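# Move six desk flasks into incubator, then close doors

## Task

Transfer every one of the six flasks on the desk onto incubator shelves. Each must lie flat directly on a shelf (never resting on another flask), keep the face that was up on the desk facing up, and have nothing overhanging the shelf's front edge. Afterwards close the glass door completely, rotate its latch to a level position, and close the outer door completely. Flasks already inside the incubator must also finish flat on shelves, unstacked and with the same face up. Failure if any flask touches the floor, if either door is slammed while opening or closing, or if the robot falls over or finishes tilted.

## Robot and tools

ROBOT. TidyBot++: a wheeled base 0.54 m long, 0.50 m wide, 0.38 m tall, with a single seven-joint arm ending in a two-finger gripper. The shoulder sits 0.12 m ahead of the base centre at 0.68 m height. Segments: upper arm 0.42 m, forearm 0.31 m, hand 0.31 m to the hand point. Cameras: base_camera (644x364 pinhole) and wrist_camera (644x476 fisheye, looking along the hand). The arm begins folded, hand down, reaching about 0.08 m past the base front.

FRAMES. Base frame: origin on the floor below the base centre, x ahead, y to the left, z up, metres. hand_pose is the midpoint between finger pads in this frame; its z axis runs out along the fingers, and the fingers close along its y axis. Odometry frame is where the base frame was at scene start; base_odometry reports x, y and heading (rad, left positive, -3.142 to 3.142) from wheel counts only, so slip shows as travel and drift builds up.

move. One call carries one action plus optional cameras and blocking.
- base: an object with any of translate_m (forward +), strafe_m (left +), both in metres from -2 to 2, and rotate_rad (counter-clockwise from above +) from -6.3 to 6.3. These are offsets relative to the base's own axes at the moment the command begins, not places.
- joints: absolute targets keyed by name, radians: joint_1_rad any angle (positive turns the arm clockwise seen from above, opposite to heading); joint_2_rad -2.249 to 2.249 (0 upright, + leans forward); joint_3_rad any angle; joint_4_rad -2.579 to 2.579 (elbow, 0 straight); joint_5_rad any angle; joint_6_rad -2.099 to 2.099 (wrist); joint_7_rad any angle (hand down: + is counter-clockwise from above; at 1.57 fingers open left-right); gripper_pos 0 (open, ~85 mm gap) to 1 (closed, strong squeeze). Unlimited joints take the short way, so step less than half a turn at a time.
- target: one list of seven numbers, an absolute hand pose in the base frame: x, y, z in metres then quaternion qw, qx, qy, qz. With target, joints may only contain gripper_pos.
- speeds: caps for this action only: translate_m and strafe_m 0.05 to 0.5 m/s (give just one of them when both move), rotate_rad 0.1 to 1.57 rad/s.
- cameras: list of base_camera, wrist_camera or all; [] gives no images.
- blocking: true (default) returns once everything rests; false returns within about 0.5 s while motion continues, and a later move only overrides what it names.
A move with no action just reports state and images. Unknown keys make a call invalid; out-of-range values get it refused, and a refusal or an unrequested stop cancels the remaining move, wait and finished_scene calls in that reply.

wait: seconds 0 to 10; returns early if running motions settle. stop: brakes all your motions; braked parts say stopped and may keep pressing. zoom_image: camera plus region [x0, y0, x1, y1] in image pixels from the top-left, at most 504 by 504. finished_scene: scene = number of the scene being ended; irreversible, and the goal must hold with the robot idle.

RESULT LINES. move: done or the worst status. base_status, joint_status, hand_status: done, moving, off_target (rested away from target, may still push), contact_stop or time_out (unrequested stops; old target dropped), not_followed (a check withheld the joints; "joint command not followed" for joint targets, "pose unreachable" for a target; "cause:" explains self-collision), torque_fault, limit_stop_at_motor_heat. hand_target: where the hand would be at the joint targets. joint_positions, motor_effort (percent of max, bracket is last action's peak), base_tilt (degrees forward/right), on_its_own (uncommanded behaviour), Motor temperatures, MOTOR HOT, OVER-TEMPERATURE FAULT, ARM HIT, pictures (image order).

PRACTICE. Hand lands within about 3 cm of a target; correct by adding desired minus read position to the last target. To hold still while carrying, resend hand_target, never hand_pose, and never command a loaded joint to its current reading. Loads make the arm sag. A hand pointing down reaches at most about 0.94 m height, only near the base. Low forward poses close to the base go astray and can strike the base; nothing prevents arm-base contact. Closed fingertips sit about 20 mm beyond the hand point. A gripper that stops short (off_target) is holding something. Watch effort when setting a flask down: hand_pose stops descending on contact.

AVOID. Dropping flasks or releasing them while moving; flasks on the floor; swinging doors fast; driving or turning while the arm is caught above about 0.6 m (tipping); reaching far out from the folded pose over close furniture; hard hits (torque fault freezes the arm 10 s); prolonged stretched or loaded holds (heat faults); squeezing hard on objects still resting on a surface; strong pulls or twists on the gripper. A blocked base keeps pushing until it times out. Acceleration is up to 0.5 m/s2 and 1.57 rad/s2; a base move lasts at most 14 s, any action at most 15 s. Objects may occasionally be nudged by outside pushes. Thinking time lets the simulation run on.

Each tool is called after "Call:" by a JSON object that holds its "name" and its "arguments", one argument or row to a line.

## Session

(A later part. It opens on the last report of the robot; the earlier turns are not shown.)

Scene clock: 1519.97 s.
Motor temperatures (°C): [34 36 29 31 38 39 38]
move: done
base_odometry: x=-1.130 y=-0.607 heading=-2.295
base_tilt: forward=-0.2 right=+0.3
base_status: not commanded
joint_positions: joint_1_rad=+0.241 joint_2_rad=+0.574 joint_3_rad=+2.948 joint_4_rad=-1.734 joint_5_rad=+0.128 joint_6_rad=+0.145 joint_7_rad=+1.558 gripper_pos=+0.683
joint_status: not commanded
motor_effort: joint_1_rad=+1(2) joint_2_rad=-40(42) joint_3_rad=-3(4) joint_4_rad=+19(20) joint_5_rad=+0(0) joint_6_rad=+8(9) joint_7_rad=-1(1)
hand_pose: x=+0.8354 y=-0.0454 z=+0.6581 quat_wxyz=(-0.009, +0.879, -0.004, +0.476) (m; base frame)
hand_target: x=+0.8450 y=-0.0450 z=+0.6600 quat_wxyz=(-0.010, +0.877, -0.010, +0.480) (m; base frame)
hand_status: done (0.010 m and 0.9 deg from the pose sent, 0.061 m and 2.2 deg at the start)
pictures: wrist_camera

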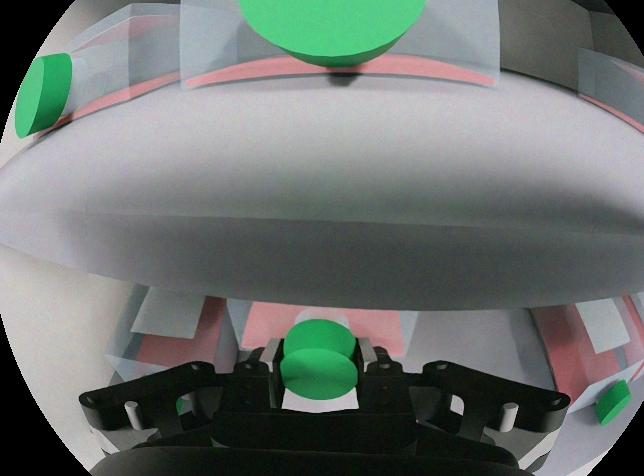

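Call:
{"name": "move", "arguments": {
  "target": [0.822,-0.052,0.645,-0.005,0.8800,-0.0100,0.475],
  "cameras": ["wrist_camera"]
}}

Call:
{"name": "move", "arguments": {
  "target": [0.822,-0.052,0.628,-0.005,0.8800,-0.0100,0.475],
  "cameras": ["wrist_camera"]
}}

Scene clock: 1527.50 s.
Motor temperatures (°C): [34 36 29 31 38 39 38]
move: done
base_odometry: x=-1.130 y=-0.607 heading=-2.295
base_tilt: forward=-0.2 right=+0.3
base_status: not commanded
joint_positions: joint_1_rad=+0.241 joint_2_rad=+0.574 joint_3_rad=+2.954 joint_4_rad=-1.778 joint_5_rad=+0.128 joint_6_rad=+0.157 joint_7_rad=+1.558 gripper_pos=+0.683
joint_status: not commanded
motor_effort: joint_1_rad=+1(1) joint_2_rad=-39(41) joint_3_rad=-4(5) joint_4_rad=+18(19) joint_5_rad=+0(0) joint_6_rad=+8(9) joint_7_rad=-1(1)
hand_pose: x=+0.8199 y=-0.0456 z=+0.6389 quat_wxyz=(-0.009, +0.887, -0.005, +0.461) (m; base frame)
hand_target: x=+0.8220 y=-0.0520 z=+0.6450 quat_wxyz=(-0.005, +0.880, -0.010, +0.475) (m; base frame)
hand_status: done (0.009 m and 1.9 deg from the pose sent, 0.020 m and 0.8 deg at the start)
pictures: wrist_camera

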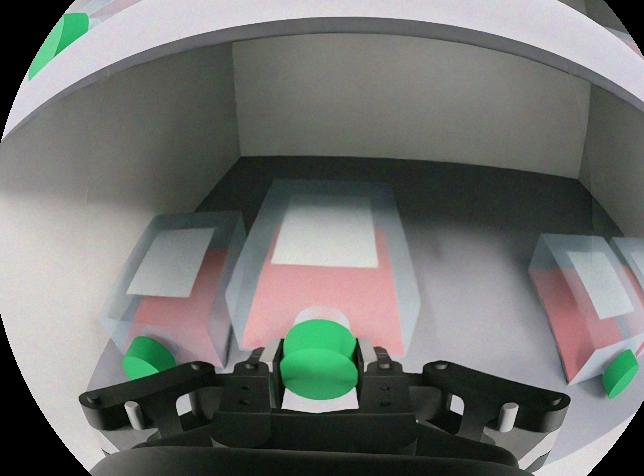

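Scene clock: 1528.17 s.
Motor temperatures (°C): [34 36 29 31 38 39 38]
move: done
base_odometry: x=-1.130 y=-0.607 heading=-2.295
base_tilt: forward=-0.2 right=+0.3
base_status: not commanded
joint_positions: joint_1_rad=+0.233 joint_2_rad=+0.586 joint_3_rad=+2.975 joint_4_rad=-1.788 joint_5_rad=+0.128 joint_6_rad=+0.197 joint_7_rad=+1.558 gripper_pos=+0.683
joint_status: not commanded
motor_effort: joint_1_rad=+1(1) joint_2_rad=-40(41) joint_3_rad=-2(4) joint_4_rad=+18(18) joint_5_rad=+0(0) joint_6_rad=+8(9) joint_7_rad=+0(1)
hand_pose: x=+0.8224 y=-0.0526 z=+0.6355 quat_wxyz=(-0.003, +0.883, -0.007, +0.469) (m; base frame)
hand_target: x=+0.8220 y=-0.0520 z=+0.6280 quat_wxyz=(-0.005, +0.880, -0.010, +0.475) (m; base frame)
hand_status: done (0.008 m and 0.9 deg from the pose sent, 0.013 m and 1.9 deg at the start)
pictures: wrist_camera

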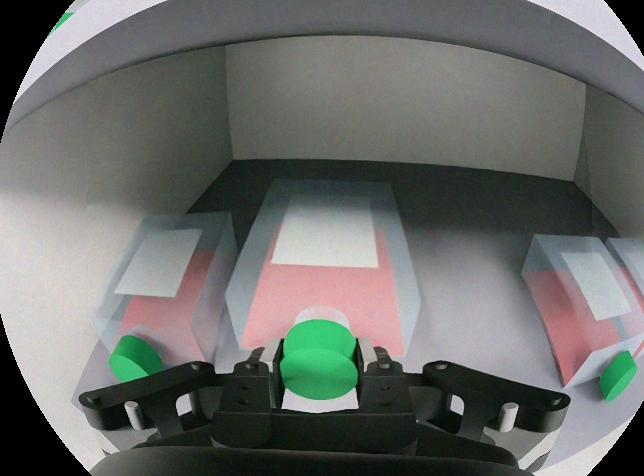

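Call:
{"name": "move", "arguments": {
  "target": [0.822,-0.056,0.613,-0.005,0.8800,-0.0100,0.475],
  "cameras": []
}}

Call:
{"name": "move", "arguments": {
  "target": [0.822,-0.056,0.600,-0.005,0.8800,-0.0100,0.475],
  "cameras": []
}}

Call:
{"name": "move", "arguments": {
  "target": [0.822,-0.056,0.590,-0.005,0.8800,-0.0100,0.475],
  "cameras": ["wrist_camera"]
}}

Scene clock: 1536.50 s.
Motor temperatures (°C): [34 36 29 31 38 39 38]
move: done
base_odometry: x=-1.130 y=-0.607 heading=-2.295
base_tilt: forward=-0.2 right=+0.2
base_status: not commanded
joint_positions: joint_1_rad=+0.233 joint_2_rad=+0.611 joint_3_rad=+2.977 joint_4_rad=-1.797 joint_5_rad=+0.128 joint_6_rad=+0.235 joint_7_rad=+1.558 gripper_pos=+0.683
joint_status: not commanded
motor_effort: joint_1_rad=+0(2) joint_2_rad=-40(42) joint_3_rad=-4(4) joint_4_rad=+17(18) joint_5_rad=+0(0) joint_6_rad=+9(9) joint_7_rad=-1(1)
hand_pose: x=+0.8238 y=-0.0530 z=+0.6226 quat_wxyz=(-0.005, +0.883, -0.009, +0.470) (m; base frame)
hand_target: x=+0.8220 y=-0.0560 z=+0.6130 quat_wxyz=(-0.005, +0.880, -0.010, +0.475) (m; base frame)
hand_status: done (0.010 m and 0.6 deg from the pose sent, 0.023 m and 0.9 deg at the start)
pictures: none
No camera images: "cameras" was empty.

Scene clock: 1537.40 s.
Motor temperatures (°C): [34 36 29 31 38 39 38]
move: done
base_odometry: x=-1.130 y=-0.607 heading=-2.295
base_tilt: forward=-0.2 right=+0.3
base_status: not commanded
joint_positions: joint_1_rad=+0.230 joint_2_rad=+0.635 joint_3_rad=+2.991 joint_4_rad=-1.807 joint_5_rad=+0.128 joint_6_rad=+0.271 joint_7_rad=+1.558 gripper_pos=+0.683
joint_status: not commanded
motor_effort: joint_1_rad=+2(2) joint_2_rad=-41(42) joint_3_rad=-3(4) joint_4_rad=+16(17) joint_5_rad=+0(0) joint_6_rad=+9(9) joint_7_rad=-1(1)
hand_pose: x=+0.8242 y=-0.0580 z=+0.6102 quat_wxyz=(-0.003, +0.882, -0.012, +0.471) (m; base frame)
hand_target: x=+0.8220 y=-0.0560 z=+0.6000 quat_wxyz=(-0.005, +0.880, -0.010, +0.475) (m; base frame)
hand_status: done (0.011 m and 0.6 deg from the pose sent, 0.023 m and 0.6 deg at the start)
pictures: none
No camera images: "cameras" was empty.

Scene clock: 1538.00 s.
Motor temperatures (°C): [34 36 29 31 38 39 38]
move: done
base_odometry: x=-1.130 y=-0.607 heading=-2.295
base_tilt: forward=-0.3 right=+0.3
base_status: not commanded
joint_positions: joint_1_rad=+0.227 joint_2_rad=+0.645 joint_3_rad=+2.998 joint_4_rad=-1.811 joint_5_rad=+0.128 joint_6_rad=+0.300 joint_7_rad=+1.558 gripper_pos=+0.683
joint_status: not commanded
motor_effort: joint_1_rad=-1(2) joint_2_rad=-39(41) joint_3_rad=-2(4) joint_4_rad=+16(16) joint_5_rad=+0(0) joint_6_rad=+8(8) joint_7_rad=-1(1)
hand_pose: x=+0.8268 y=-0.0597 z=+0.6083 quat_wxyz=(-0.002, +0.879, -0.012, +0.477) (m; base frame)
hand_target: x=+0.8220 y=-0.0560 z=+0.5900 quat_wxyz=(-0.005, +0.880, -0.010, +0.475) (m; base frame)
hand_status: done (0.019 m and 0.6 deg from the pose sent, 0.020 m and 0.6 deg at the start)
pictures: wrist_camera

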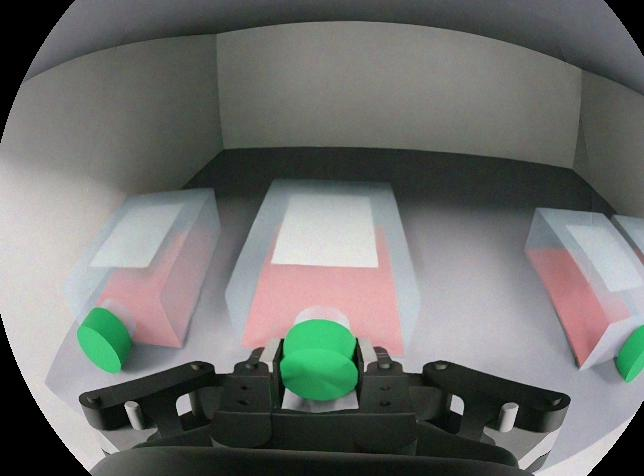

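Call:
{"name": "move", "arguments": {
  "target": [0.822,-0.056,0.597,-0.005,0.8800,-0.0100,0.475],
  "joints": {"gripper_pos":0.45},
  "cameras": []
}}

Call:
{"name": "move", "arguments": {
  "base": {"translate_m":-0.25},
  "speeds": {"translate_m":0.12},
  "cameras": ["wrist_camera"]
}}

Call:
{"name": "move", "arguments": {
  "base": {"translate_m":-0.45},
  "joints": {"joint_1_rad":0,"joint_2_rad":0,"joint_3_rad":3.1416,"joint_4_rad":-1.2,"joint_5_rad":0,"joint_6_rad":-1.24,"joint_7_rad":1.571,"gripper_pos":0},
  "cameras": ["wrist_camera"]
}}

Scene clock: 1546.50 s.
Motor temperatures (°C): [34 36 29 31 38 39 38]
move: done
base_odometry: x=-1.130 y=-0.607 heading=-2.295
base_tilt: forward=-0.3 right=+0.2
base_status: not commanded
joint_positions: joint_1_rad=+0.227 joint_2_rad=+0.645 joint_3_rad=+2.998 joint_4_rad=-1.811 joint_5_rad=+0.128 joint_6_rad=+0.300 joint_7_rad=+1.558 gripper_pos=+0.450
joint_status: all done
motor_effort: joint_1_rad=+0(2) joint_2_rad=-39(40) joint_3_rad=-3(4) joint_4_rad=+16(16) joint_5_rad=+0(0) joint_6_rad=+8(8) joint_7_rad=-1(1)
hand_pose: x=+0.8268 y=-0.0597 z=+0.6083 quat_wxyz=(-0.002, +0.879, -0.012, +0.477) (m; base frame)
hand_target: x=+0.8220 y=-0.0560 z=+0.5970 quat_wxyz=(-0.005, +0.880, -0.010, +0.475) (m; base frame)
hand_status: done (0.013 m and 0.6 deg from the pose sent, 0.013 m and 0.6 deg at the start)
pictures: none
No camera images: "cameras" was empty.

Scene clock: 1549.13 s.
Motor temperatures (°C): [34 36 29 31 38 39 38]
move: done
base_odometry: x=-0.965 y=-0.419 heading=-2.295
base_tilt: forward=-0.2 right=+0.3
base_status: done
joint_positions: joint_1_rad=+0.226 joint_2_rad=+0.646 joint_3_rad=+2.998 joint_4_rad=-1.813 joint_5_rad=+0.128 joint_6_rad=+0.300 joint_7_rad=+1.558 gripper_pos=+0.450
joint_status: not commanded
motor_effort: joint_1_rad=+0(3) joint_2_rad=-40(42) joint_3_rad=-4(5) joint_4_rad=+15(17) joint_5_rad=+0(1) joint_6_rad=+8(8) joint_7_rad=-1(1)
hand_pose: x=+0.8257 y=-0.0590 z=+0.6066 quat_wxyz=(-0.002, +0.879, -0.012, +0.476) (m; base frame)
hand_target: x=+0.8220 y=-0.0560 z=+0.5970 quat_wxyz=(-0.005, +0.880, -0.010, +0.475) (m; base frame)
hand_status: not commanded
pictures: wrist_camera

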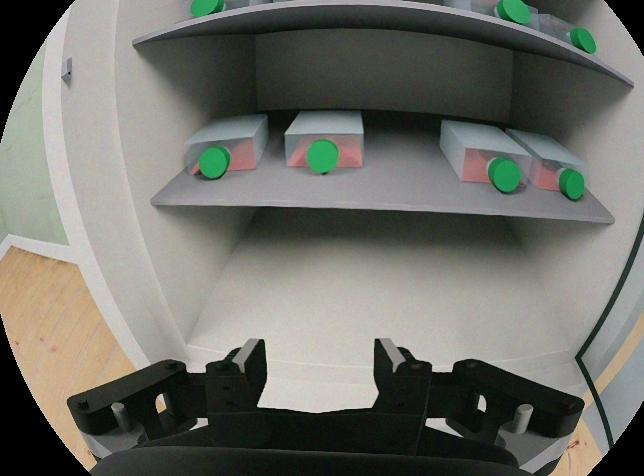

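Scene clock: 1551.67 s.
Motor temperatures (°C): [34 36 29 31 38 39 38]
move: done
base_odometry: x=-0.667 y=-0.082 heading=-2.295
base_tilt: forward=-0.3 right=+0.2
base_status: done
joint_positions: joint_1_rad=+0.019 joint_2_rad=-0.001 joint_3_rad=+3.119 joint_4_rad=-1.218 joint_5_rad=+0.050 joint_6_rad=-1.183 joint_7_rad=+1.558 gripper_pos=+0.000
joint_status: all done
motor_effort: joint_1_rad=+0(3) joint_2_rad=-21(46) joint_3_rad=+0(4) joint_4_rad=+19(21) joint_5_rad=+0(1) joint_6_rad=+6(9) joint_7_rad=-1(1)
hand_pose: x=+0.6233 y=-0.0110 z=+0.9825 quat_wxyz=(+0.022, +0.932, -0.004, +0.363) (m; base frame)
hand_target: x=+0.6129 y=+0.0014 z=+0.9787 quat_wxyz=(+0.000, +0.939, +0.000, +0.344) (m; base frame)
hand_status: not commanded
pictures: wrist_camera

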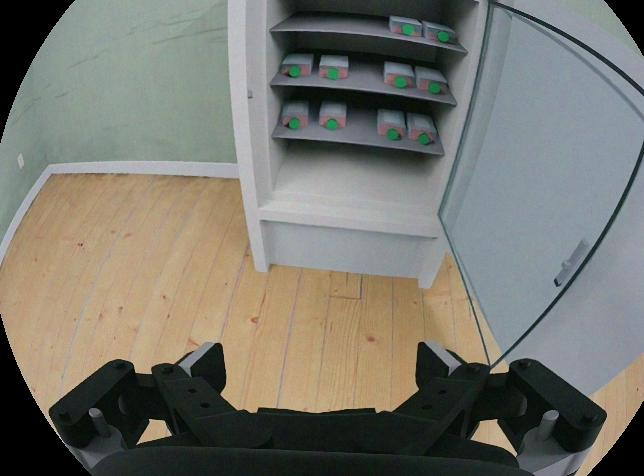

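Call:
{"name": "move", "arguments": {
  "base": {"rotate_rad":3.125},
  "cameras": []
}}

Call:
{"name": "move", "arguments": {
  "base": {"translate_m":-0.65,"strafe_m":-1.85}
}}

Scene clock: 1568.83 s.
Motor temperatures (°C): [34 36 29 31 38 39 38]
move: done
base_odometry: x=-0.667 y=-0.082 heading=+0.829
base_tilt: forward=-0.3 right=+0.2
base_status: done
joint_positions: joint_1_rad=+0.008 joint_2_rad=-0.001 joint_3_rad=+3.130 joint_4_rad=-1.218 joint_5_rad=+0.042 joint_6_rad=-1.187 joint_7_rad=+1.558 gripper_pos=+0.000
joint_status: not commanded
motor_effort: joint_1_rad=+0(3) joint_2_rad=-21(25) joint_3_rad=+0(3) joint_4_rad=+19(21) joint_5_rad=+0(1) joint_6_rad=+6(7) joint_7_rad=-1(1)
hand_pose: x=+0.6227 y=-0.0085 z=+0.9818 quat_wxyz=(+0.018, +0.932, -0.004, +0.361) (m; base frame)
hand_target: x=+0.6129 y=+0.0014 z=+0.9787 quat_wxyz=(+0.000, +0.939, +0.000, +0.344) (m; base frame)
hand_status: not commanded
pictures: none
No camera images: "cameras" was empty.

Scene clock: 1573.67 s.
Motor temperatures (°C): [34 36 29 31 38 39 38]
move: done
base_odometry: x=+0.258 y=-1.811 heading=+0.830
base_tilt: forward=-0.3 right=+0.3
base_status: done
joint_positions: joint_1_rad=+0.006 joint_2_rad=-0.001 joint_3_rad=+3.131 joint_4_rad=-1.218 joint_5_rad=+0.040 joint_6_rad=-1.187 joint_7_rad=+1.558 gripper_pos=+0.000
joint_status: not commanded
motor_effort: joint_1_rad=+1(3) joint_2_rad=-21(23) joint_3_rad=+0(2) joint_4_rad=+20(21) joint_5_rad=+0(1) joint_6_rad=+6(7) joint_7_rad=-1(1)
hand_pose: x=+0.6225 y=-0.0080 z=+0.9816 quat_wxyz=(+0.017, +0.933, -0.004, +0.361) (m; base frame)
hand_target: x=+0.6129 y=+0.0014 z=+0.9787 quat_wxyz=(+0.000, +0.939, +0.000, +0.344) (m; base frame)
hand_status: not commanded
pictures: base_camera, wrist_camera

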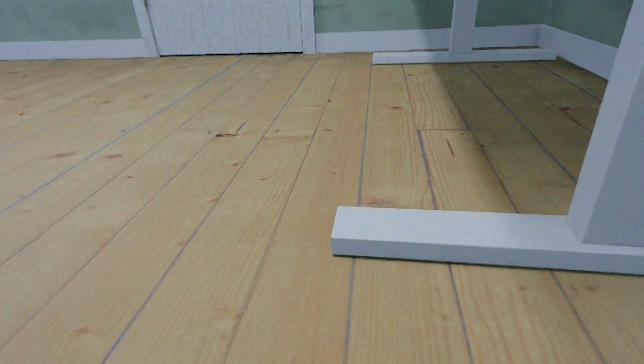

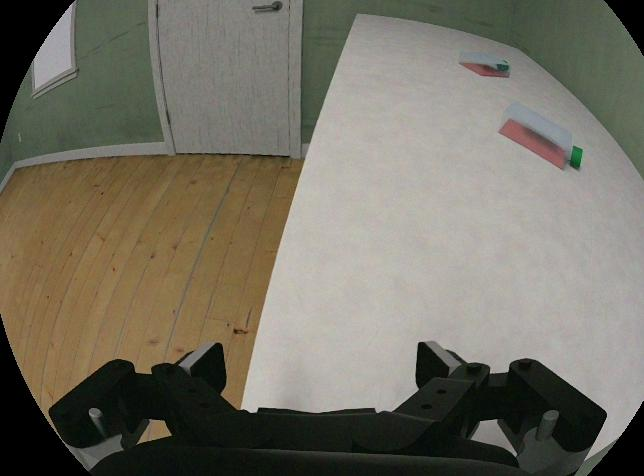

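Call:
{"name": "move", "arguments": {
  "target": [0.62,-0.20,1.02,-0.1388,0.8459,0.2667,0.4403],
  "cameras": []
}}

Call:
{"name": "move", "arguments": {
  "base": {"translate_m":0.12,"strafe_m":-0.30,"rotate_rad":0.25},
  "speeds": {"translate_m":0.2}
}}

Scene clock: 1597.97 s.
Motor temperatures (°C): [34 35 29 32 38 39 38]
move: done
base_odometry: x=+0.258 y=-1.811 heading=+0.830
base_tilt: forward=-0.2 right=+0.3
base_status: not commanded
joint_positions: joint_1_rad=+0.978 joint_2_rad=+0.397 joint_3_rad=+2.897 joint_4_rad=-0.754 joint_5_rad=-0.786 joint_6_rad=-1.636 joint_7_rad=+2.624 gripper_pos=+0.000
joint_status: not commanded
motor_effort: joint_1_rad=+1(2) joint_2_rad=-31(33) joint_3_rad=-3(5) joint_4_rad=+16(21) joint_5_rad=-6(6) joint_6_rad=+4(7) joint_7_rad=+0(1)
hand_pose: x=+0.6251 y=-0.2121 z=+1.0153 quat_wxyz=(-0.121, +0.867, +0.219, +0.431) (m; base frame)
hand_target: x=+0.6200 y=-0.2000 z=+1.0200 quat_wxyz=(-0.139, +0.846, +0.267, +0.440) (m; base frame)
hand_status: done (0.014 m and 6.5 deg from the pose sent, 0.196 m and 38.4 deg at the start)
pictures: none
No camera images: "cameras" was empty.

Scene clock: 1600.33 s.
Motor temperatures (°C): [34 35 29 32 38 39 38]
move: done
base_odometry: x=+0.561 y=-1.925 heading=+1.082
base_tilt: forward=-0.3 right=+0.3
base_status: done
joint_positions: joint_1_rad=+0.986 joint_2_rad=+0.410 joint_3_rad=+2.886 joint_4_rad=-0.753 joint_5_rad=-0.794 joint_6_rad=-1.640 joint_7_rad=+2.626 gripper_pos=+0.000
joint_status: not commanded
motor_effort: joint_1_rad=+1(5) joint_2_rad=-32(34) joint_3_rad=-3(5) joint_4_rad=+17(17) joint_5_rad=-6(7) joint_6_rad=+4(4) joint_7_rad=-1(1)
hand_pose: x=+0.6266 y=-0.2129 z=+1.0127 quat_wxyz=(-0.130, +0.865, +0.219, +0.433) (m; base frame)
hand_target: x=+0.6200 y=-0.2000 z=+1.0200 quat_wxyz=(-0.139, +0.846, +0.267, +0.440) (m; base frame)
hand_status: not commanded
pictures: base_camera, wrist_camera

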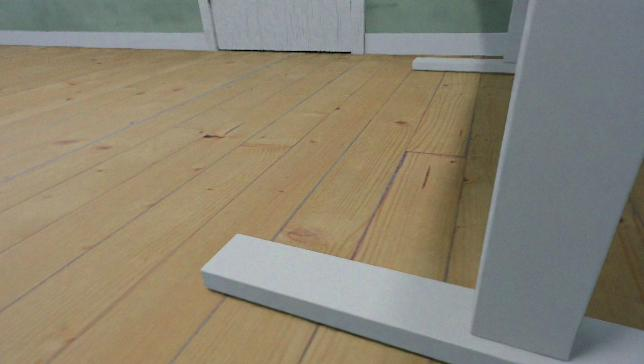

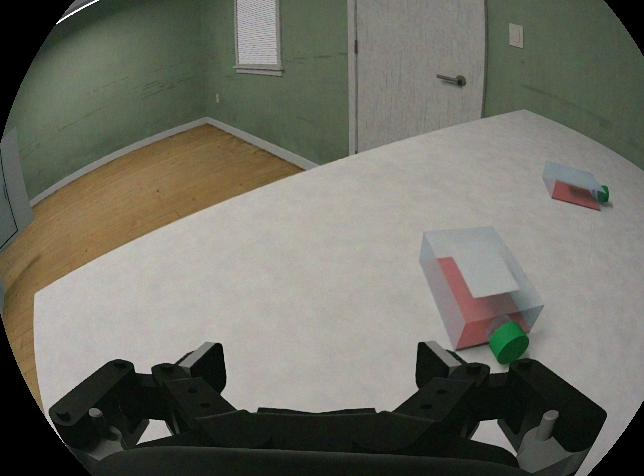

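Call:
{"name": "move", "arguments": {

}}

Scene clock: 1646.63 s.
Motor temperatures (°C): [34 35 29 32 38 39 38]
base_odometry: x=+0.561 y=-1.925 heading=+1.082
base_tilt: forward=-0.2 right=+0.3
base_status: done
joint_positions: joint_1_rad=+0.986 joint_2_rad=+0.410 joint_3_rad=+2.886 joint_4_rad=-0.753 joint_5_rad=-0.794 joint_6_rad=-1.640 joint_7_rad=+2.626 gripper_pos=+0.000
joint_status: not commanded
motor_effort: joint_1_rad=+0(5) joint_2_rad=-32(34) joint_3_rad=-3(5) joint_4_rad=+16(17) joint_5_rad=-6(7) joint_6_rad=+4(4) joint_7_rad=+0(1)
hand_pose: x=+0.6266 y=-0.2129 z=+1.0127 quat_wxyz=(-0.130, +0.865, +0.219, +0.433) (m; base frame)
hand_target: x=+0.6200 y=-0.2000 z=+1.0200 quat_wxyz=(-0.139, +0.846, +0.267, +0.440) (m; base frame)
hand_status: not commanded
pictures: base_camera, wrist_camera

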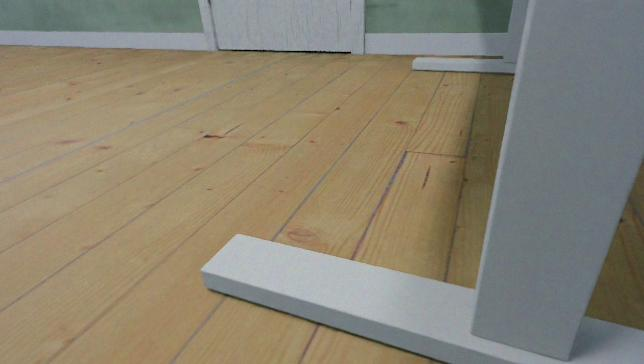

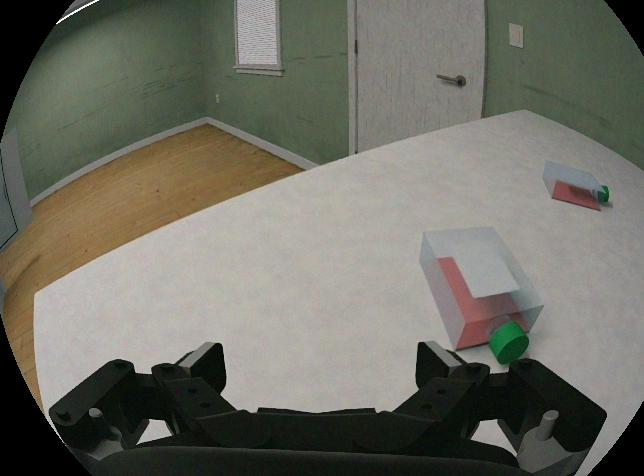

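Call:
{"name": "move", "arguments": {
  "base": {"strafe_m":-0.12},
  "speeds": {"strafe_m":0.15},
  "target": [0.62,-0.22,1.02,-0.193,0.806,0.387,0.42],
  "cameras": ["wrist_camera"]
}}

Scene clock: 1672.37 s.
Motor temperatures (°C): [34 35 30 32 38 39 38]
move: time_out
base_odometry: x=+0.660 y=-1.977 heading=+1.063
base_tilt: forward=-0.2 right=+0.3
base_status: strafe_m time_out (by the wheels' count: -0.113 of -0.120)
joint_positions: joint_1_rad=+0.901 joint_2_rad=+0.745 joint_3_rad=+2.591 joint_4_rad=-0.119 joint_5_rad=-0.635 joint_6_rad=-2.046 joint_7_rad=+2.602 gripper_pos=+0.000
joint_status: not commanded
motor_effort: joint_1_rad=+0(26) joint_2_rad=-37(43) joint_3_rad=-5(14) joint_4_rad=+13(26) joint_5_rad=-5(9) joint_6_rad=+4(8) joint_7_rad=-1(1)
hand_pose: x=+0.6164 y=-0.2005 z=+1.0207 quat_wxyz=(-0.182, +0.802, +0.389, +0.415) (m; base frame)
hand_target: x=+0.6162 y=-0.2006 z=+1.0229 quat_wxyz=(-0.180, +0.801, +0.390, +0.418) (m; base frame)
hand_status: time_out (0.020 m and 1.2 deg from the pose sent, 0.012 m and 21.6 deg at the start; a joint's target at an end of its range on 159 of 300 steps)
pictures: wrist_camera

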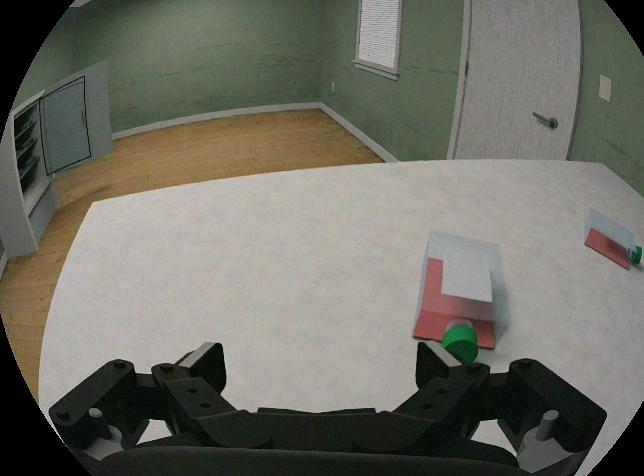

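Call:
{"name": "move", "arguments": {
  "target": [0.67,-0.25,1.0,-0.1117,0.8607,0.2146,0.448],
  "cameras": ["wrist_camera"]
}}

Call:
{"name": "move", "arguments": {
  "target": [0.715,-0.24,0.955,-0.1117,0.8607,0.2146,0.448],
  "cameras": ["wrist_camera"]
}}

Scene clock: 1690.37 s.
Motor temperatures (°C): [34 36 30 31 38 39 38]
move: done
base_odometry: x=+0.660 y=-1.977 heading=+1.063
base_tilt: forward=-0.2 right=+0.3
base_status: not commanded
joint_positions: joint_1_rad=+0.954 joint_2_rad=+0.563 joint_3_rad=+2.781 joint_4_rad=-0.593 joint_5_rad=-0.657 joint_6_rad=-1.632 joint_7_rad=+2.602 gripper_pos=+0.000
joint_status: not commanded
motor_effort: joint_1_rad=+1(2) joint_2_rad=-37(40) joint_3_rad=-5(6) joint_4_rad=+17(17) joint_5_rad=-6(6) joint_6_rad=+4(5) joint_7_rad=+0(1)
hand_pose: x=+0.6673 y=-0.2407 z=+0.9823 quat_wxyz=(-0.128, +0.867, +0.234, +0.421) (m; base frame)
hand_target: x=+0.6700 y=-0.2500 z=+1.0000 quat_wxyz=(-0.112, +0.861, +0.215, +0.448) (m; base frame)
hand_status: done (0.020 m and 4.2 deg from the pose sent, 0.076 m and 23.0 deg at the start)
pictures: wrist_camera

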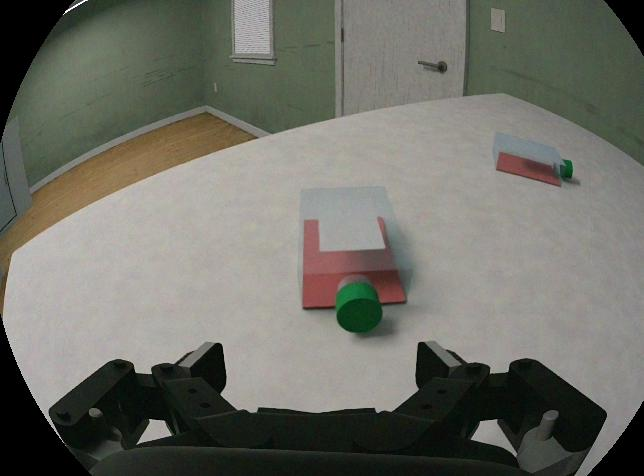

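Scene clock: 1691.63 s.
Motor temperatures (°C): [34 36 30 31 38 39 38]
move: done
base_odometry: x=+0.660 y=-1.977 heading=+1.063
base_tilt: forward=-0.3 right=+0.3
base_status: not commanded
joint_positions: joint_1_rad=+0.916 joint_2_rad=+0.562 joint_3_rad=+2.785 joint_4_rad=-0.709 joint_5_rad=-0.657 joint_6_rad=-1.483 joint_7_rad=+2.603 gripper_pos=+0.000
joint_status: not commanded
motor_effort: joint_1_rad=+1(3) joint_2_rad=-38(40) joint_3_rad=-6(6) joint_4_rad=+18(19) joint_5_rad=-6(7) joint_6_rad=+3(4) joint_7_rad=-1(1)
hand_pose: x=+0.7031 y=-0.2342 z=+0.9555 quat_wxyz=(-0.131, +0.868, +0.207, +0.432) (m; base frame)
hand_target: x=+0.7150 y=-0.2400 z=+0.9550 quat_wxyz=(-0.112, +0.861, +0.215, +0.448) (m; base frame)
hand_status: done (0.013 m and 3.1 deg from the pose sent, 0.055 m and 4.2 deg at the start)
pictures: wrist_camera

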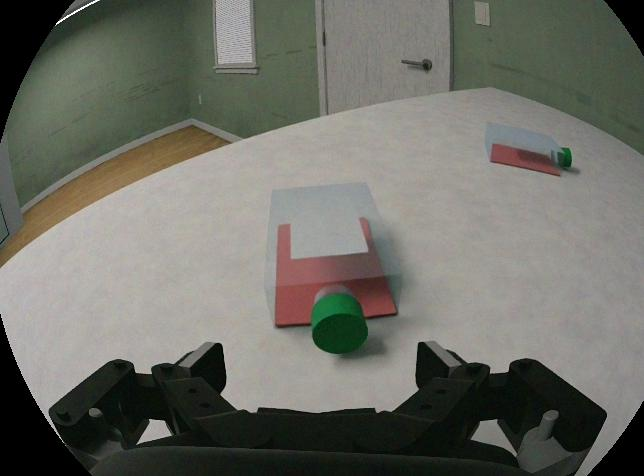

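Call:
{"name": "move", "arguments": {
  "target": [0.74,-0.231,0.933,-0.1117,0.8607,0.2146,0.448],
  "cameras": ["wrist_camera"]
}}

Call:
{"name": "move", "arguments": {
  "target": [0.766,-0.222,0.917,-0.1117,0.8607,0.2146,0.448],
  "cameras": ["wrist_camera"]
}}

Scene clock: 1696.93 s.
Motor temperatures (°C): [34 36 29 31 38 39 38]
move: done
base_odometry: x=+0.660 y=-1.977 heading=+1.063
base_tilt: forward=-0.3 right=+0.3
base_status: not commanded
joint_positions: joint_1_rad=+0.876 joint_2_rad=+0.567 joint_3_rad=+2.785 joint_4_rad=-0.744 joint_5_rad=-0.657 joint_6_rad=-1.403 joint_7_rad=+2.604 gripper_pos=+0.000
joint_status: not commanded
motor_effort: joint_1_rad=+0(3) joint_2_rad=-38(40) joint_3_rad=-5(7) joint_4_rad=+18(20) joint_5_rad=-6(6) joint_6_rad=+3(4) joint_7_rad=-1(1)
hand_pose: x=+0.7277 y=-0.2227 z=+0.9480 quat_wxyz=(-0.128, +0.864, +0.202, +0.442) (m; base frame)
hand_target: x=+0.7400 y=-0.2310 z=+0.9330 quat_wxyz=(-0.112, +0.861, +0.215, +0.448) (m; base frame)
hand_status: done (0.021 m and 2.5 deg from the pose sent, 0.043 m and 3.1 deg at the start)
pictures: wrist_camera

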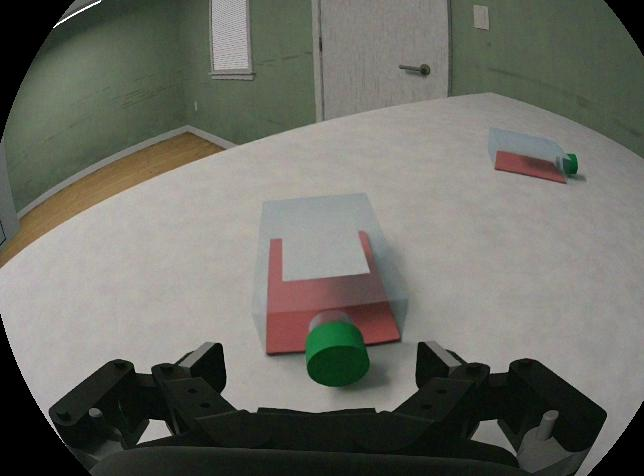

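Scene clock: 1697.77 s.
Motor temperatures (°C): [34 36 29 31 38 39 38]
move: done
base_odometry: x=+0.660 y=-1.977 heading=+1.063
base_tilt: forward=-0.2 right=+0.3
base_status: not commanded
joint_positions: joint_1_rad=+0.836 joint_2_rad=+0.600 joint_3_rad=+2.783 joint_4_rad=-0.745 joint_5_rad=-0.649 joint_6_rad=-1.350 joint_7_rad=+2.604 gripper_pos=+0.000
joint_status: not commanded
motor_effort: joint_1_rad=+1(3) joint_2_rad=-39(41) joint_3_rad=-6(7) joint_4_rad=+19(19) joint_5_rad=-6(7) joint_6_rad=+4(4) joint_7_rad=-1(1)
hand_pose: x=+0.7528 y=-0.2159 z=+0.9336 quat_wxyz=(-0.131, +0.862, +0.201, +0.447) (m; base frame)
hand_target: x=+0.7660 y=-0.2220 z=+0.9170 quat_wxyz=(-0.112, +0.861, +0.215, +0.448) (m; base frame)
hand_status: done (0.022 m and 2.7 deg from the pose sent, 0.049 m and 2.5 deg at the start)
pictures: wrist_camera

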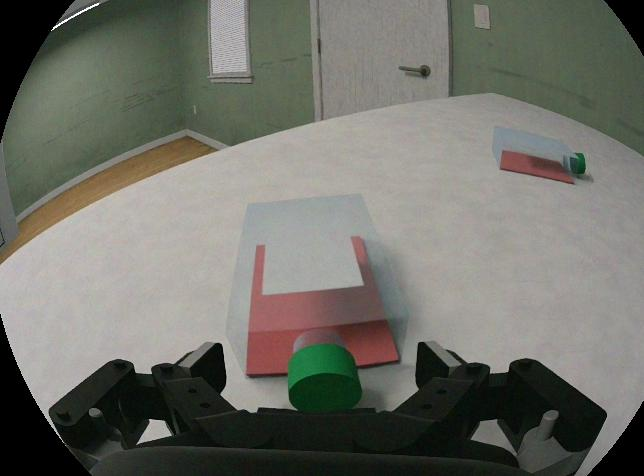

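Call:
{"name": "move", "arguments": {
  "target": [0.765,-0.221,0.901,-0.1117,0.8607,0.2146,0.448],
  "cameras": ["wrist_camera"]
}}

Scene clock: 1701.30 s.
Motor temperatures (°C): [34 36 30 31 38 39 38]
move: done
base_odometry: x=+0.660 y=-1.977 heading=+1.063
base_tilt: forward=-0.3 right=+0.3
base_status: not commanded
joint_positions: joint_1_rad=+0.836 joint_2_rad=+0.600 joint_3_rad=+2.783 joint_4_rad=-0.806 joint_5_rad=-0.649 joint_6_rad=-1.304 joint_7_rad=+2.631 gripper_pos=+0.000
joint_status: not commanded
motor_effort: joint_1_rad=+1(2) joint_2_rad=-38(41) joint_3_rad=-5(7) joint_4_rad=+17(19) joint_5_rad=-5(6) joint_6_rad=+3(4) joint_7_rad=-1(1)
hand_pose: x=+0.7570 y=-0.2158 z=+0.9131 quat_wxyz=(-0.132, +0.865, +0.198, +0.443) (m; base frame)
hand_target: x=+0.7650 y=-0.2210 z=+0.9010 quat_wxyz=(-0.112, +0.861, +0.215, +0.448) (m; base frame)
hand_status: done (0.015 m and 3.1 deg from the pose sent, 0.035 m and 2.7 deg at the start)
pictures: wrist_camera

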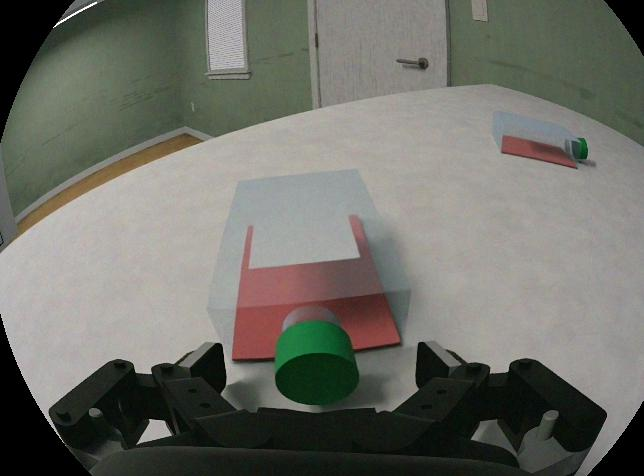

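Call:
{"name": "move", "arguments": {
  "joints": {"gripper_pos":1.0},
  "cameras": []
}}

Call:
{"name": "move", "arguments": {
  "target": [0.75,-0.22,1.01,-0.1117,0.8607,0.2146,0.448]
}}

Scene clock: 1705.00 s.
Motor temperatures (°C): [34 36 30 31 38 39 38]
move: off_target
base_odometry: x=+0.660 y=-1.977 heading=+1.063
base_tilt: forward=-0.3 right=+0.3
base_status: not commanded
joint_positions: joint_1_rad=+0.836 joint_2_rad=+0.595 joint_3_rad=+2.783 joint_4_rad=-0.806 joint_5_rad=-0.649 joint_6_rad=-1.284 joint_7_rad=+2.631 gripper_pos=+0.683
joint_status: gripper_pos off_target (ended at +0.683, target +1.000)
motor_effort: joint_1_rad=-1(3) joint_2_rad=-34(37) joint_3_rad=-5(6) joint_4_rad=+14(16) joint_5_rad=-3(5) joint_6_rad=+1(2) joint_7_rad=+0(1)
hand_pose: x=+0.7603 y=-0.2190 z=+0.9184 quat_wxyz=(-0.123, +0.863, +0.194, +0.450) (m; base frame)
hand_target: x=+0.7650 y=-0.2210 z=+0.9010 quat_wxyz=(-0.112, +0.861, +0.215, +0.448) (m; base frame)
hand_status: not commanded
pictures: none
No camera images: "cameras" was empty.

Scene clock: 1706.97 s.
Motor temperatures (°C): [34 36 30 31 38 39 38]
move: done
base_odometry: x=+0.660 y=-1.977 heading=+1.063
base_tilt: forward=-0.2 right=+0.2
base_status: not commanded
joint_positions: joint_1_rad=+0.757 joint_2_rad=+0.715 joint_3_rad=+2.765 joint_4_rad=-0.181 joint_5_rad=-0.547 joint_6_rad=-1.613 joint_7_rad=+2.441 gripper_pos=+0.683
joint_status: not commanded
motor_effort: joint_1_rad=-2(3) joint_2_rad=-36(44) joint_3_rad=-5(7) joint_4_rad=+16(20) joint_5_rad=-6(7) joint_6_rad=+6(6) joint_7_rad=-1(1)
hand_pose: x=+0.7467 y=-0.2264 z=+1.0370 quat_wxyz=(-0.081, +0.843, +0.233, +0.478) (m; base frame)
hand_target: x=+0.7500 y=-0.2200 z=+1.0100 quat_wxyz=(-0.112, +0.861, +0.215, +0.448) (m; base frame)
hand_status: done (0.028 m and 5.8 deg from the pose sent, 0.092 m and 2.7 deg at the start)
pictures: base_camera, wrist_camera

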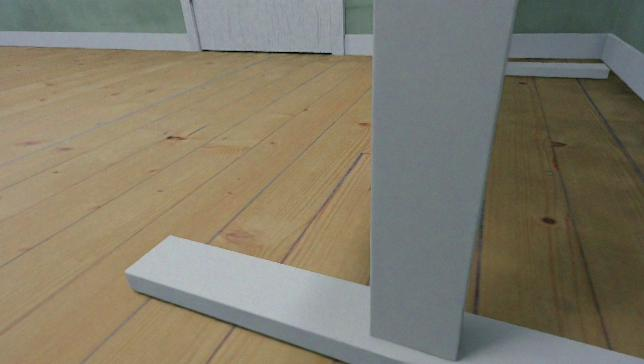

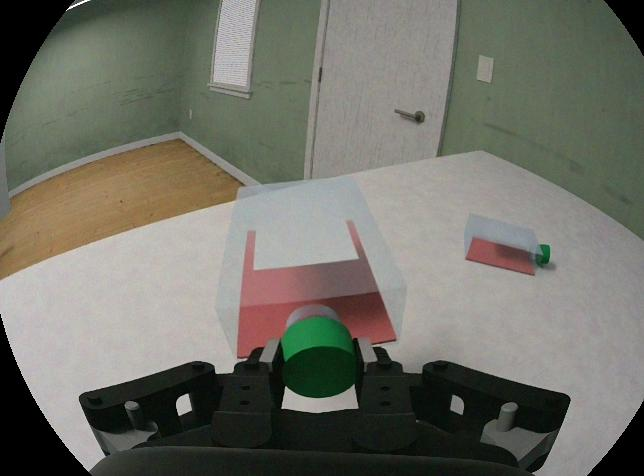

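Call:
{"name": "move", "arguments": {
  "target": [0.62,0,1.04,0,0.883,0,0.469]
}}

Call:
{"name": "move", "arguments": {
  "base": {"strafe_m":0.95},
  "speeds": {"strafe_m":0.3},
  "cameras": ["wrist_camera"]
}}

Call:
{"name": "move", "arguments": {
  "base": {"translate_m":0.97,"strafe_m":1.0},
  "speeds": {"translate_m":0.35},
  "cameras": ["base_camera"]
}}

Call:
{"name": "move", "arguments": {
  "base": {"rotate_rad":2.925},
  "speeds": {"rotate_rad":0.7}
}}

Scene clock: 1726.20 s.
Motor temperatures (°C): [34 36 30 31 38 39 38]
move: done
base_odometry: x=+0.660 y=-1.977 heading=+1.063
base_tilt: forward=-0.3 right=+0.3
base_status: not commanded
joint_positions: joint_1_rad=+0.002 joint_2_rad=-0.089 joint_3_rad=+3.138 joint_4_rad=-1.293 joint_5_rad=-0.049 joint_6_rad=-1.029 joint_7_rad=+1.647 gripper_pos=+0.683
joint_status: not commanded
motor_effort: joint_1_rad=+1(4) joint_2_rad=-19(45) joint_3_rad=+0(6) joint_4_rad=+21(22) joint_5_rad=-1(6) joint_6_rad=+8(9) joint_7_rad=-1(1)
hand_pose: x=+0.6204 y=+0.0157 z=+1.0222 quat_wxyz=(-0.008, +0.898, +0.033, +0.439) (m; base frame)
hand_target: x=+0.6200 y=+0.0000 z=+1.0400 quat_wxyz=(+0.000, +0.883, +0.000, +0.469) (m; base frame)
hand_status: done (0.024 m and 5.5 deg from the pose sent, 0.259 m and 28.8 deg at the start)
pictures: base_camera, wrist_camera

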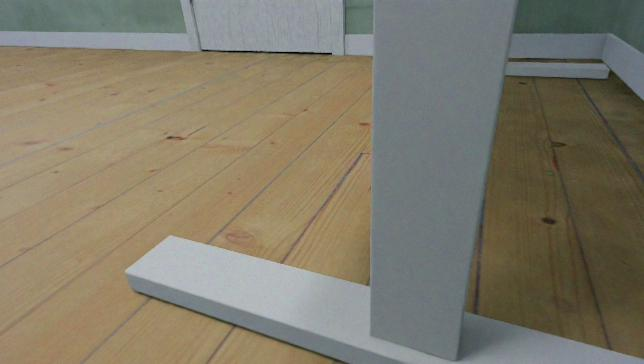

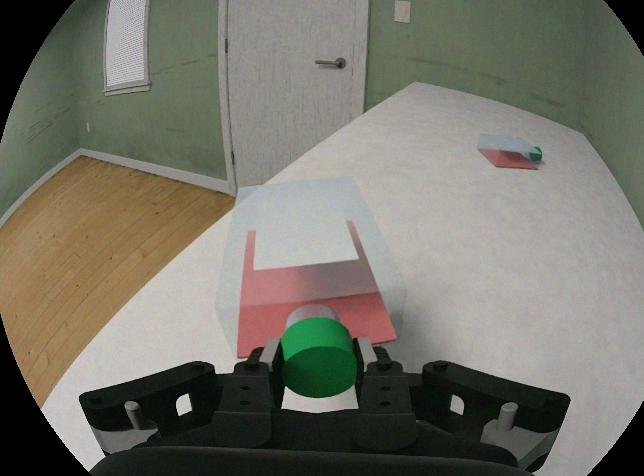

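Scene clock: 1730.30 s.
Motor temperatures (°C): [34 36 30 31 38 39 38]
move: done
base_odometry: x=-0.170 y=-1.516 heading=+1.065
base_tilt: forward=-0.3 right=+0.2
base_status: done
joint_positions: joint_1_rad=-0.007 joint_2_rad=-0.089 joint_3_rad=+3.147 joint_4_rad=-1.294 joint_5_rad=-0.043 joint_6_rad=-1.027 joint_7_rad=+1.645 gripper_pos=+0.683
joint_status: not commanded
motor_effort: joint_1_rad=+0(2) joint_2_rad=-19(20) joint_3_rad=+0(3) joint_4_rad=+22(22) joint_5_rad=+0(1) joint_6_rad=+8(9) joint_7_rad=-1(1)
hand_pose: x=+0.6208 y=+0.0137 z=+1.0226 quat_wxyz=(-0.006, +0.898, +0.032, +0.440) (m; base frame)
hand_target: x=+0.6200 y=+0.0000 z=+1.0400 quat_wxyz=(+0.000, +0.883, +0.000, +0.469) (m; base frame)
hand_status: not commanded
pictures: wrist_camera

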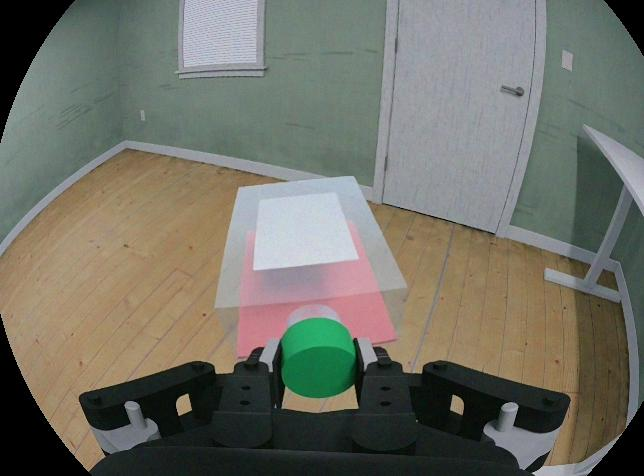

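Scene clock: 1735.33 s.
Motor temperatures (°C): [34 36 30 31 38 39 38]
move: done
base_odometry: x=-0.574 y=-0.182 heading=+1.065
base_tilt: forward=-0.3 right=+0.3
base_status: done
joint_positions: joint_1_rad=-0.007 joint_2_rad=-0.097 joint_3_rad=+3.148 joint_4_rad=-1.295 joint_5_rad=-0.042 joint_6_rad=-1.025 joint_7_rad=+1.645 gripper_pos=+0.683
joint_status: not commanded
motor_effort: joint_1_rad=+0(3) joint_2_rad=-18(21) joint_3_rad=-1(2) joint_4_rad=+21(22) joint_5_rad=+0(1) joint_6_rad=+8(9) joint_7_rad=-1(1)
hand_pose: x=+0.6185 y=+0.0129 z=+1.0266 quat_wxyz=(-0.005, +0.896, +0.032, +0.444) (m; base frame)
hand_target: x=+0.6200 y=+0.0000 z=+1.0400 quat_wxyz=(+0.000, +0.883, +0.000, +0.469) (m; base frame)
hand_status: not commanded
pictures: base_camera

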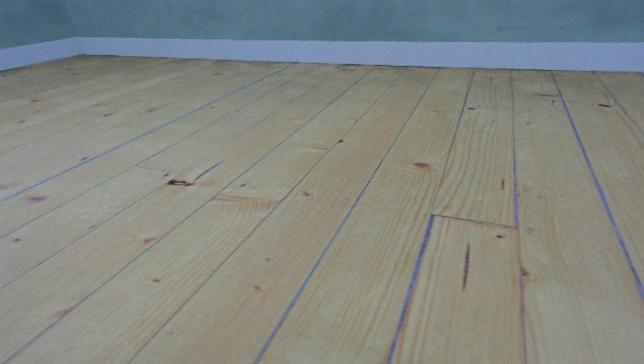

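Scene clock: 1740.27 s.
Motor temperatures (°C): [34 36 30 31 38 39 38]
move: done
base_odometry: x=-0.574 y=-0.182 heading=-2.294
base_tilt: forward=-0.2 right=+0.2
base_status: done
joint_positions: joint_1_rad=-0.011 joint_2_rad=-0.097 joint_3_rad=+3.152 joint_4_rad=-1.295 joint_5_rad=-0.039 joint_6_rad=-1.025 joint_7_rad=+1.645 gripper_pos=+0.683
joint_status: not commanded
motor_effort: joint_1_rad=+0(3) joint_2_rad=-19(20) joint_3_rad=-1(2) joint_4_rad=+21(22) joint_5_rad=+0(1) joint_6_rad=+8(9) joint_7_rad=-1(1)
hand_pose: x=+0.6185 y=+0.0121 z=+1.0264 quat_wxyz=(-0.004, +0.896, +0.032, +0.444) (m; base frame)
hand_target: x=+0.6200 y=+0.0000 z=+1.0400 quat_wxyz=(+0.000, +0.883, +0.000, +0.469) (m; base frame)
hand_status: not commanded
pictures: base_camera, wrist_camera

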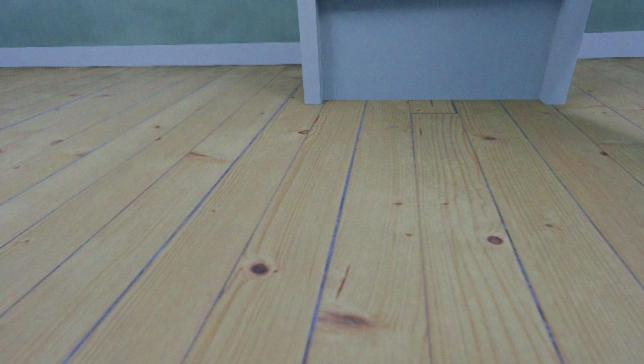

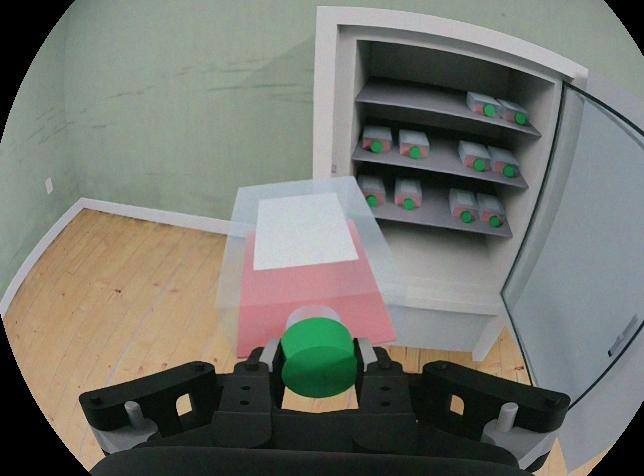

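Call:
{"name": "move", "arguments": {
  "base": {"translate_m":0.4},
  "speeds": {"translate_m":0.25},
  "target": [0.68,-0.04,1.06,0,0.883,-0.025,0.469]
}}

Scene clock: 1749.60 s.
Motor temperatures (°C): [34 36 30 31 38 39 38]
move: done
base_odometry: x=-0.839 y=-0.482 heading=-2.293
base_tilt: forward=-0.2 right=+0.2
base_status: done
joint_positions: joint_1_rad=+0.027 joint_2_rad=+0.046 joint_3_rad=+3.198 joint_4_rad=-1.121 joint_5_rad=-0.046 joint_6_rad=-1.025 joint_7_rad=+1.645 gripper_pos=+0.683
joint_status: not commanded
motor_effort: joint_1_rad=+0(2) joint_2_rad=-24(29) joint_3_rad=-1(2) joint_4_rad=+21(22) joint_5_rad=+0(1) joint_6_rad=+8(9) joint_7_rad=-1(1)
hand_pose: x=+0.6804 y=-0.0327 z=+1.0449 quat_wxyz=(+0.014, +0.889, -0.005, +0.458) (m; base frame)
hand_target: x=+0.6800 y=-0.0400 z=+1.0600 quat_wxyz=(+0.000, +0.883, -0.025, +0.469) (m; base frame)
hand_status: done (0.017 m and 3.2 deg from the pose sent, 0.087 m and 7.3 deg at the start)
pictures: base_camera, wrist_camera

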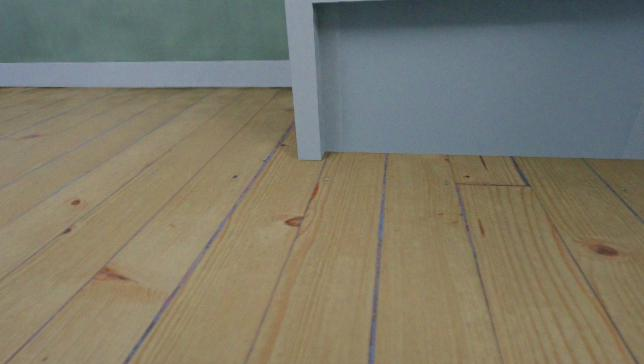

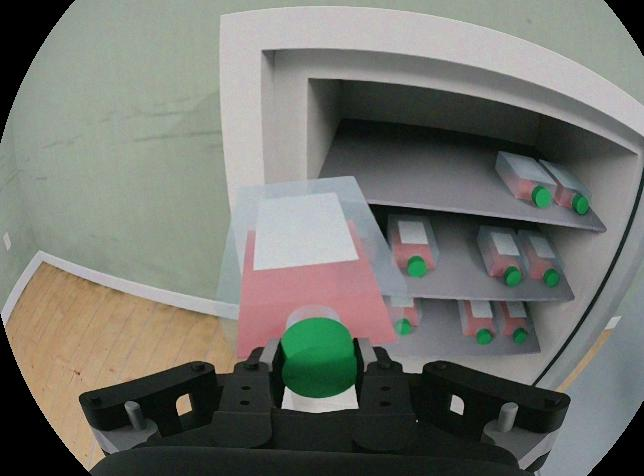

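Call:
{"name": "move", "arguments": {
  "base": {"translate_m":0.19,"strafe_m":-0.025},
  "speeds": {"translate_m":0.15},
  "target": [0.72,-0.05,1.06,0,0.883,-0.015,0.469]
}}

Scene clock: 1759.33 s.
Motor temperatures (°C): [34 36 30 31 38 39 38]
move: off_target
base_odometry: x=-0.983 y=-0.608 heading=-2.293
base_tilt: forward=-0.3 right=+0.3
base_status: done
joint_positions: joint_1_rad=+0.083 joint_2_rad=+0.070 joint_3_rad=+3.199 joint_4_rad=-1.002 joint_5_rad=-0.090 joint_6_rad=-1.151 joint_7_rad=+1.649 gripper_pos=+0.683
joint_status: not commanded
motor_effort: joint_1_rad=+1(6) joint_2_rad=-8(31) joint_3_rad=+1(5) joint_4_rad=+24(27) joint_5_rad=-1(6) joint_6_rad=+23(27) joint_7_rad=-3(4)
hand_pose: x=+0.6703 y=-0.0491 z=+1.0643 quat_wxyz=(+0.005, +0.895, -0.025, +0.445) (m; base frame)
hand_target: x=+0.7200 y=-0.0500 z=+1.0600 quat_wxyz=(+0.000, +0.883, -0.015, +0.469) (m; base frame)
hand_status: off_target (0.050 m and 3.3 deg from the pose sent, 0.046 m and 2.5 deg at the start)
pictures: base_camera, wrist_camera

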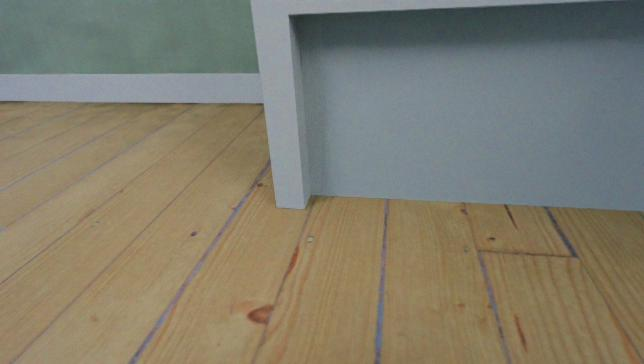

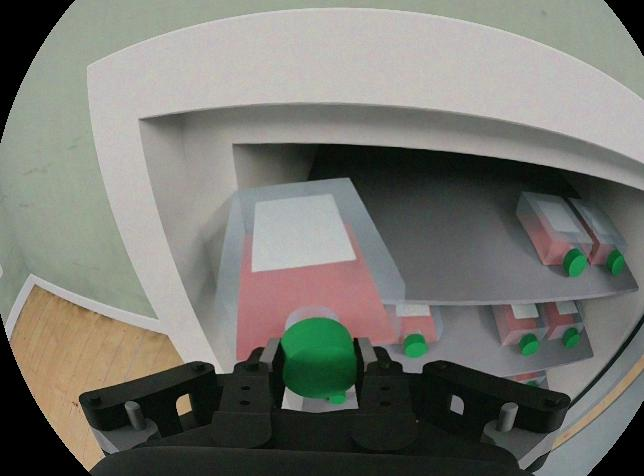

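Call:
{"name": "move", "arguments": {
  "base": {"translate_m":-0.12},
  "speeds": {"translate_m":0.15},
  "cameras": ["wrist_camera"]
}}

Scene clock: 1766.77 s.
Motor temperatures (°C): [34 35 30 31 38 39 38]
move: done
base_odometry: x=-0.904 y=-0.518 heading=-2.293
base_tilt: forward=-0.3 right=+0.2
base_status: done
joint_positions: joint_1_rad=+0.085 joint_2_rad=+0.149 joint_3_rad=+3.199 joint_4_rad=-0.996 joint_5_rad=-0.097 joint_6_rad=-1.075 joint_7_rad=+1.649 gripper_pos=+0.683
joint_status: not commanded
motor_effort: joint_1_rad=+0(4) joint_2_rad=-28(31) joint_3_rad=-1(3) joint_4_rad=+21(23) joint_5_rad=-1(1) joint_6_rad=+8(24) joint_7_rad=-1(3)
hand_pose: x=+0.7142 y=-0.0534 z=+1.0403 quat_wxyz=(+0.004, +0.894, -0.028, +0.446) (m; base frame)
hand_target: x=+0.7200 y=-0.0500 z=+1.0600 quat_wxyz=(+0.000, +0.883, -0.015, +0.469) (m; base frame)
hand_status: not commanded
pictures: wrist_camera

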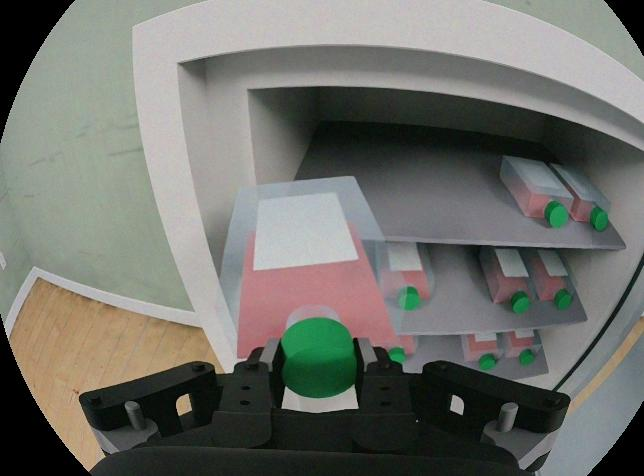

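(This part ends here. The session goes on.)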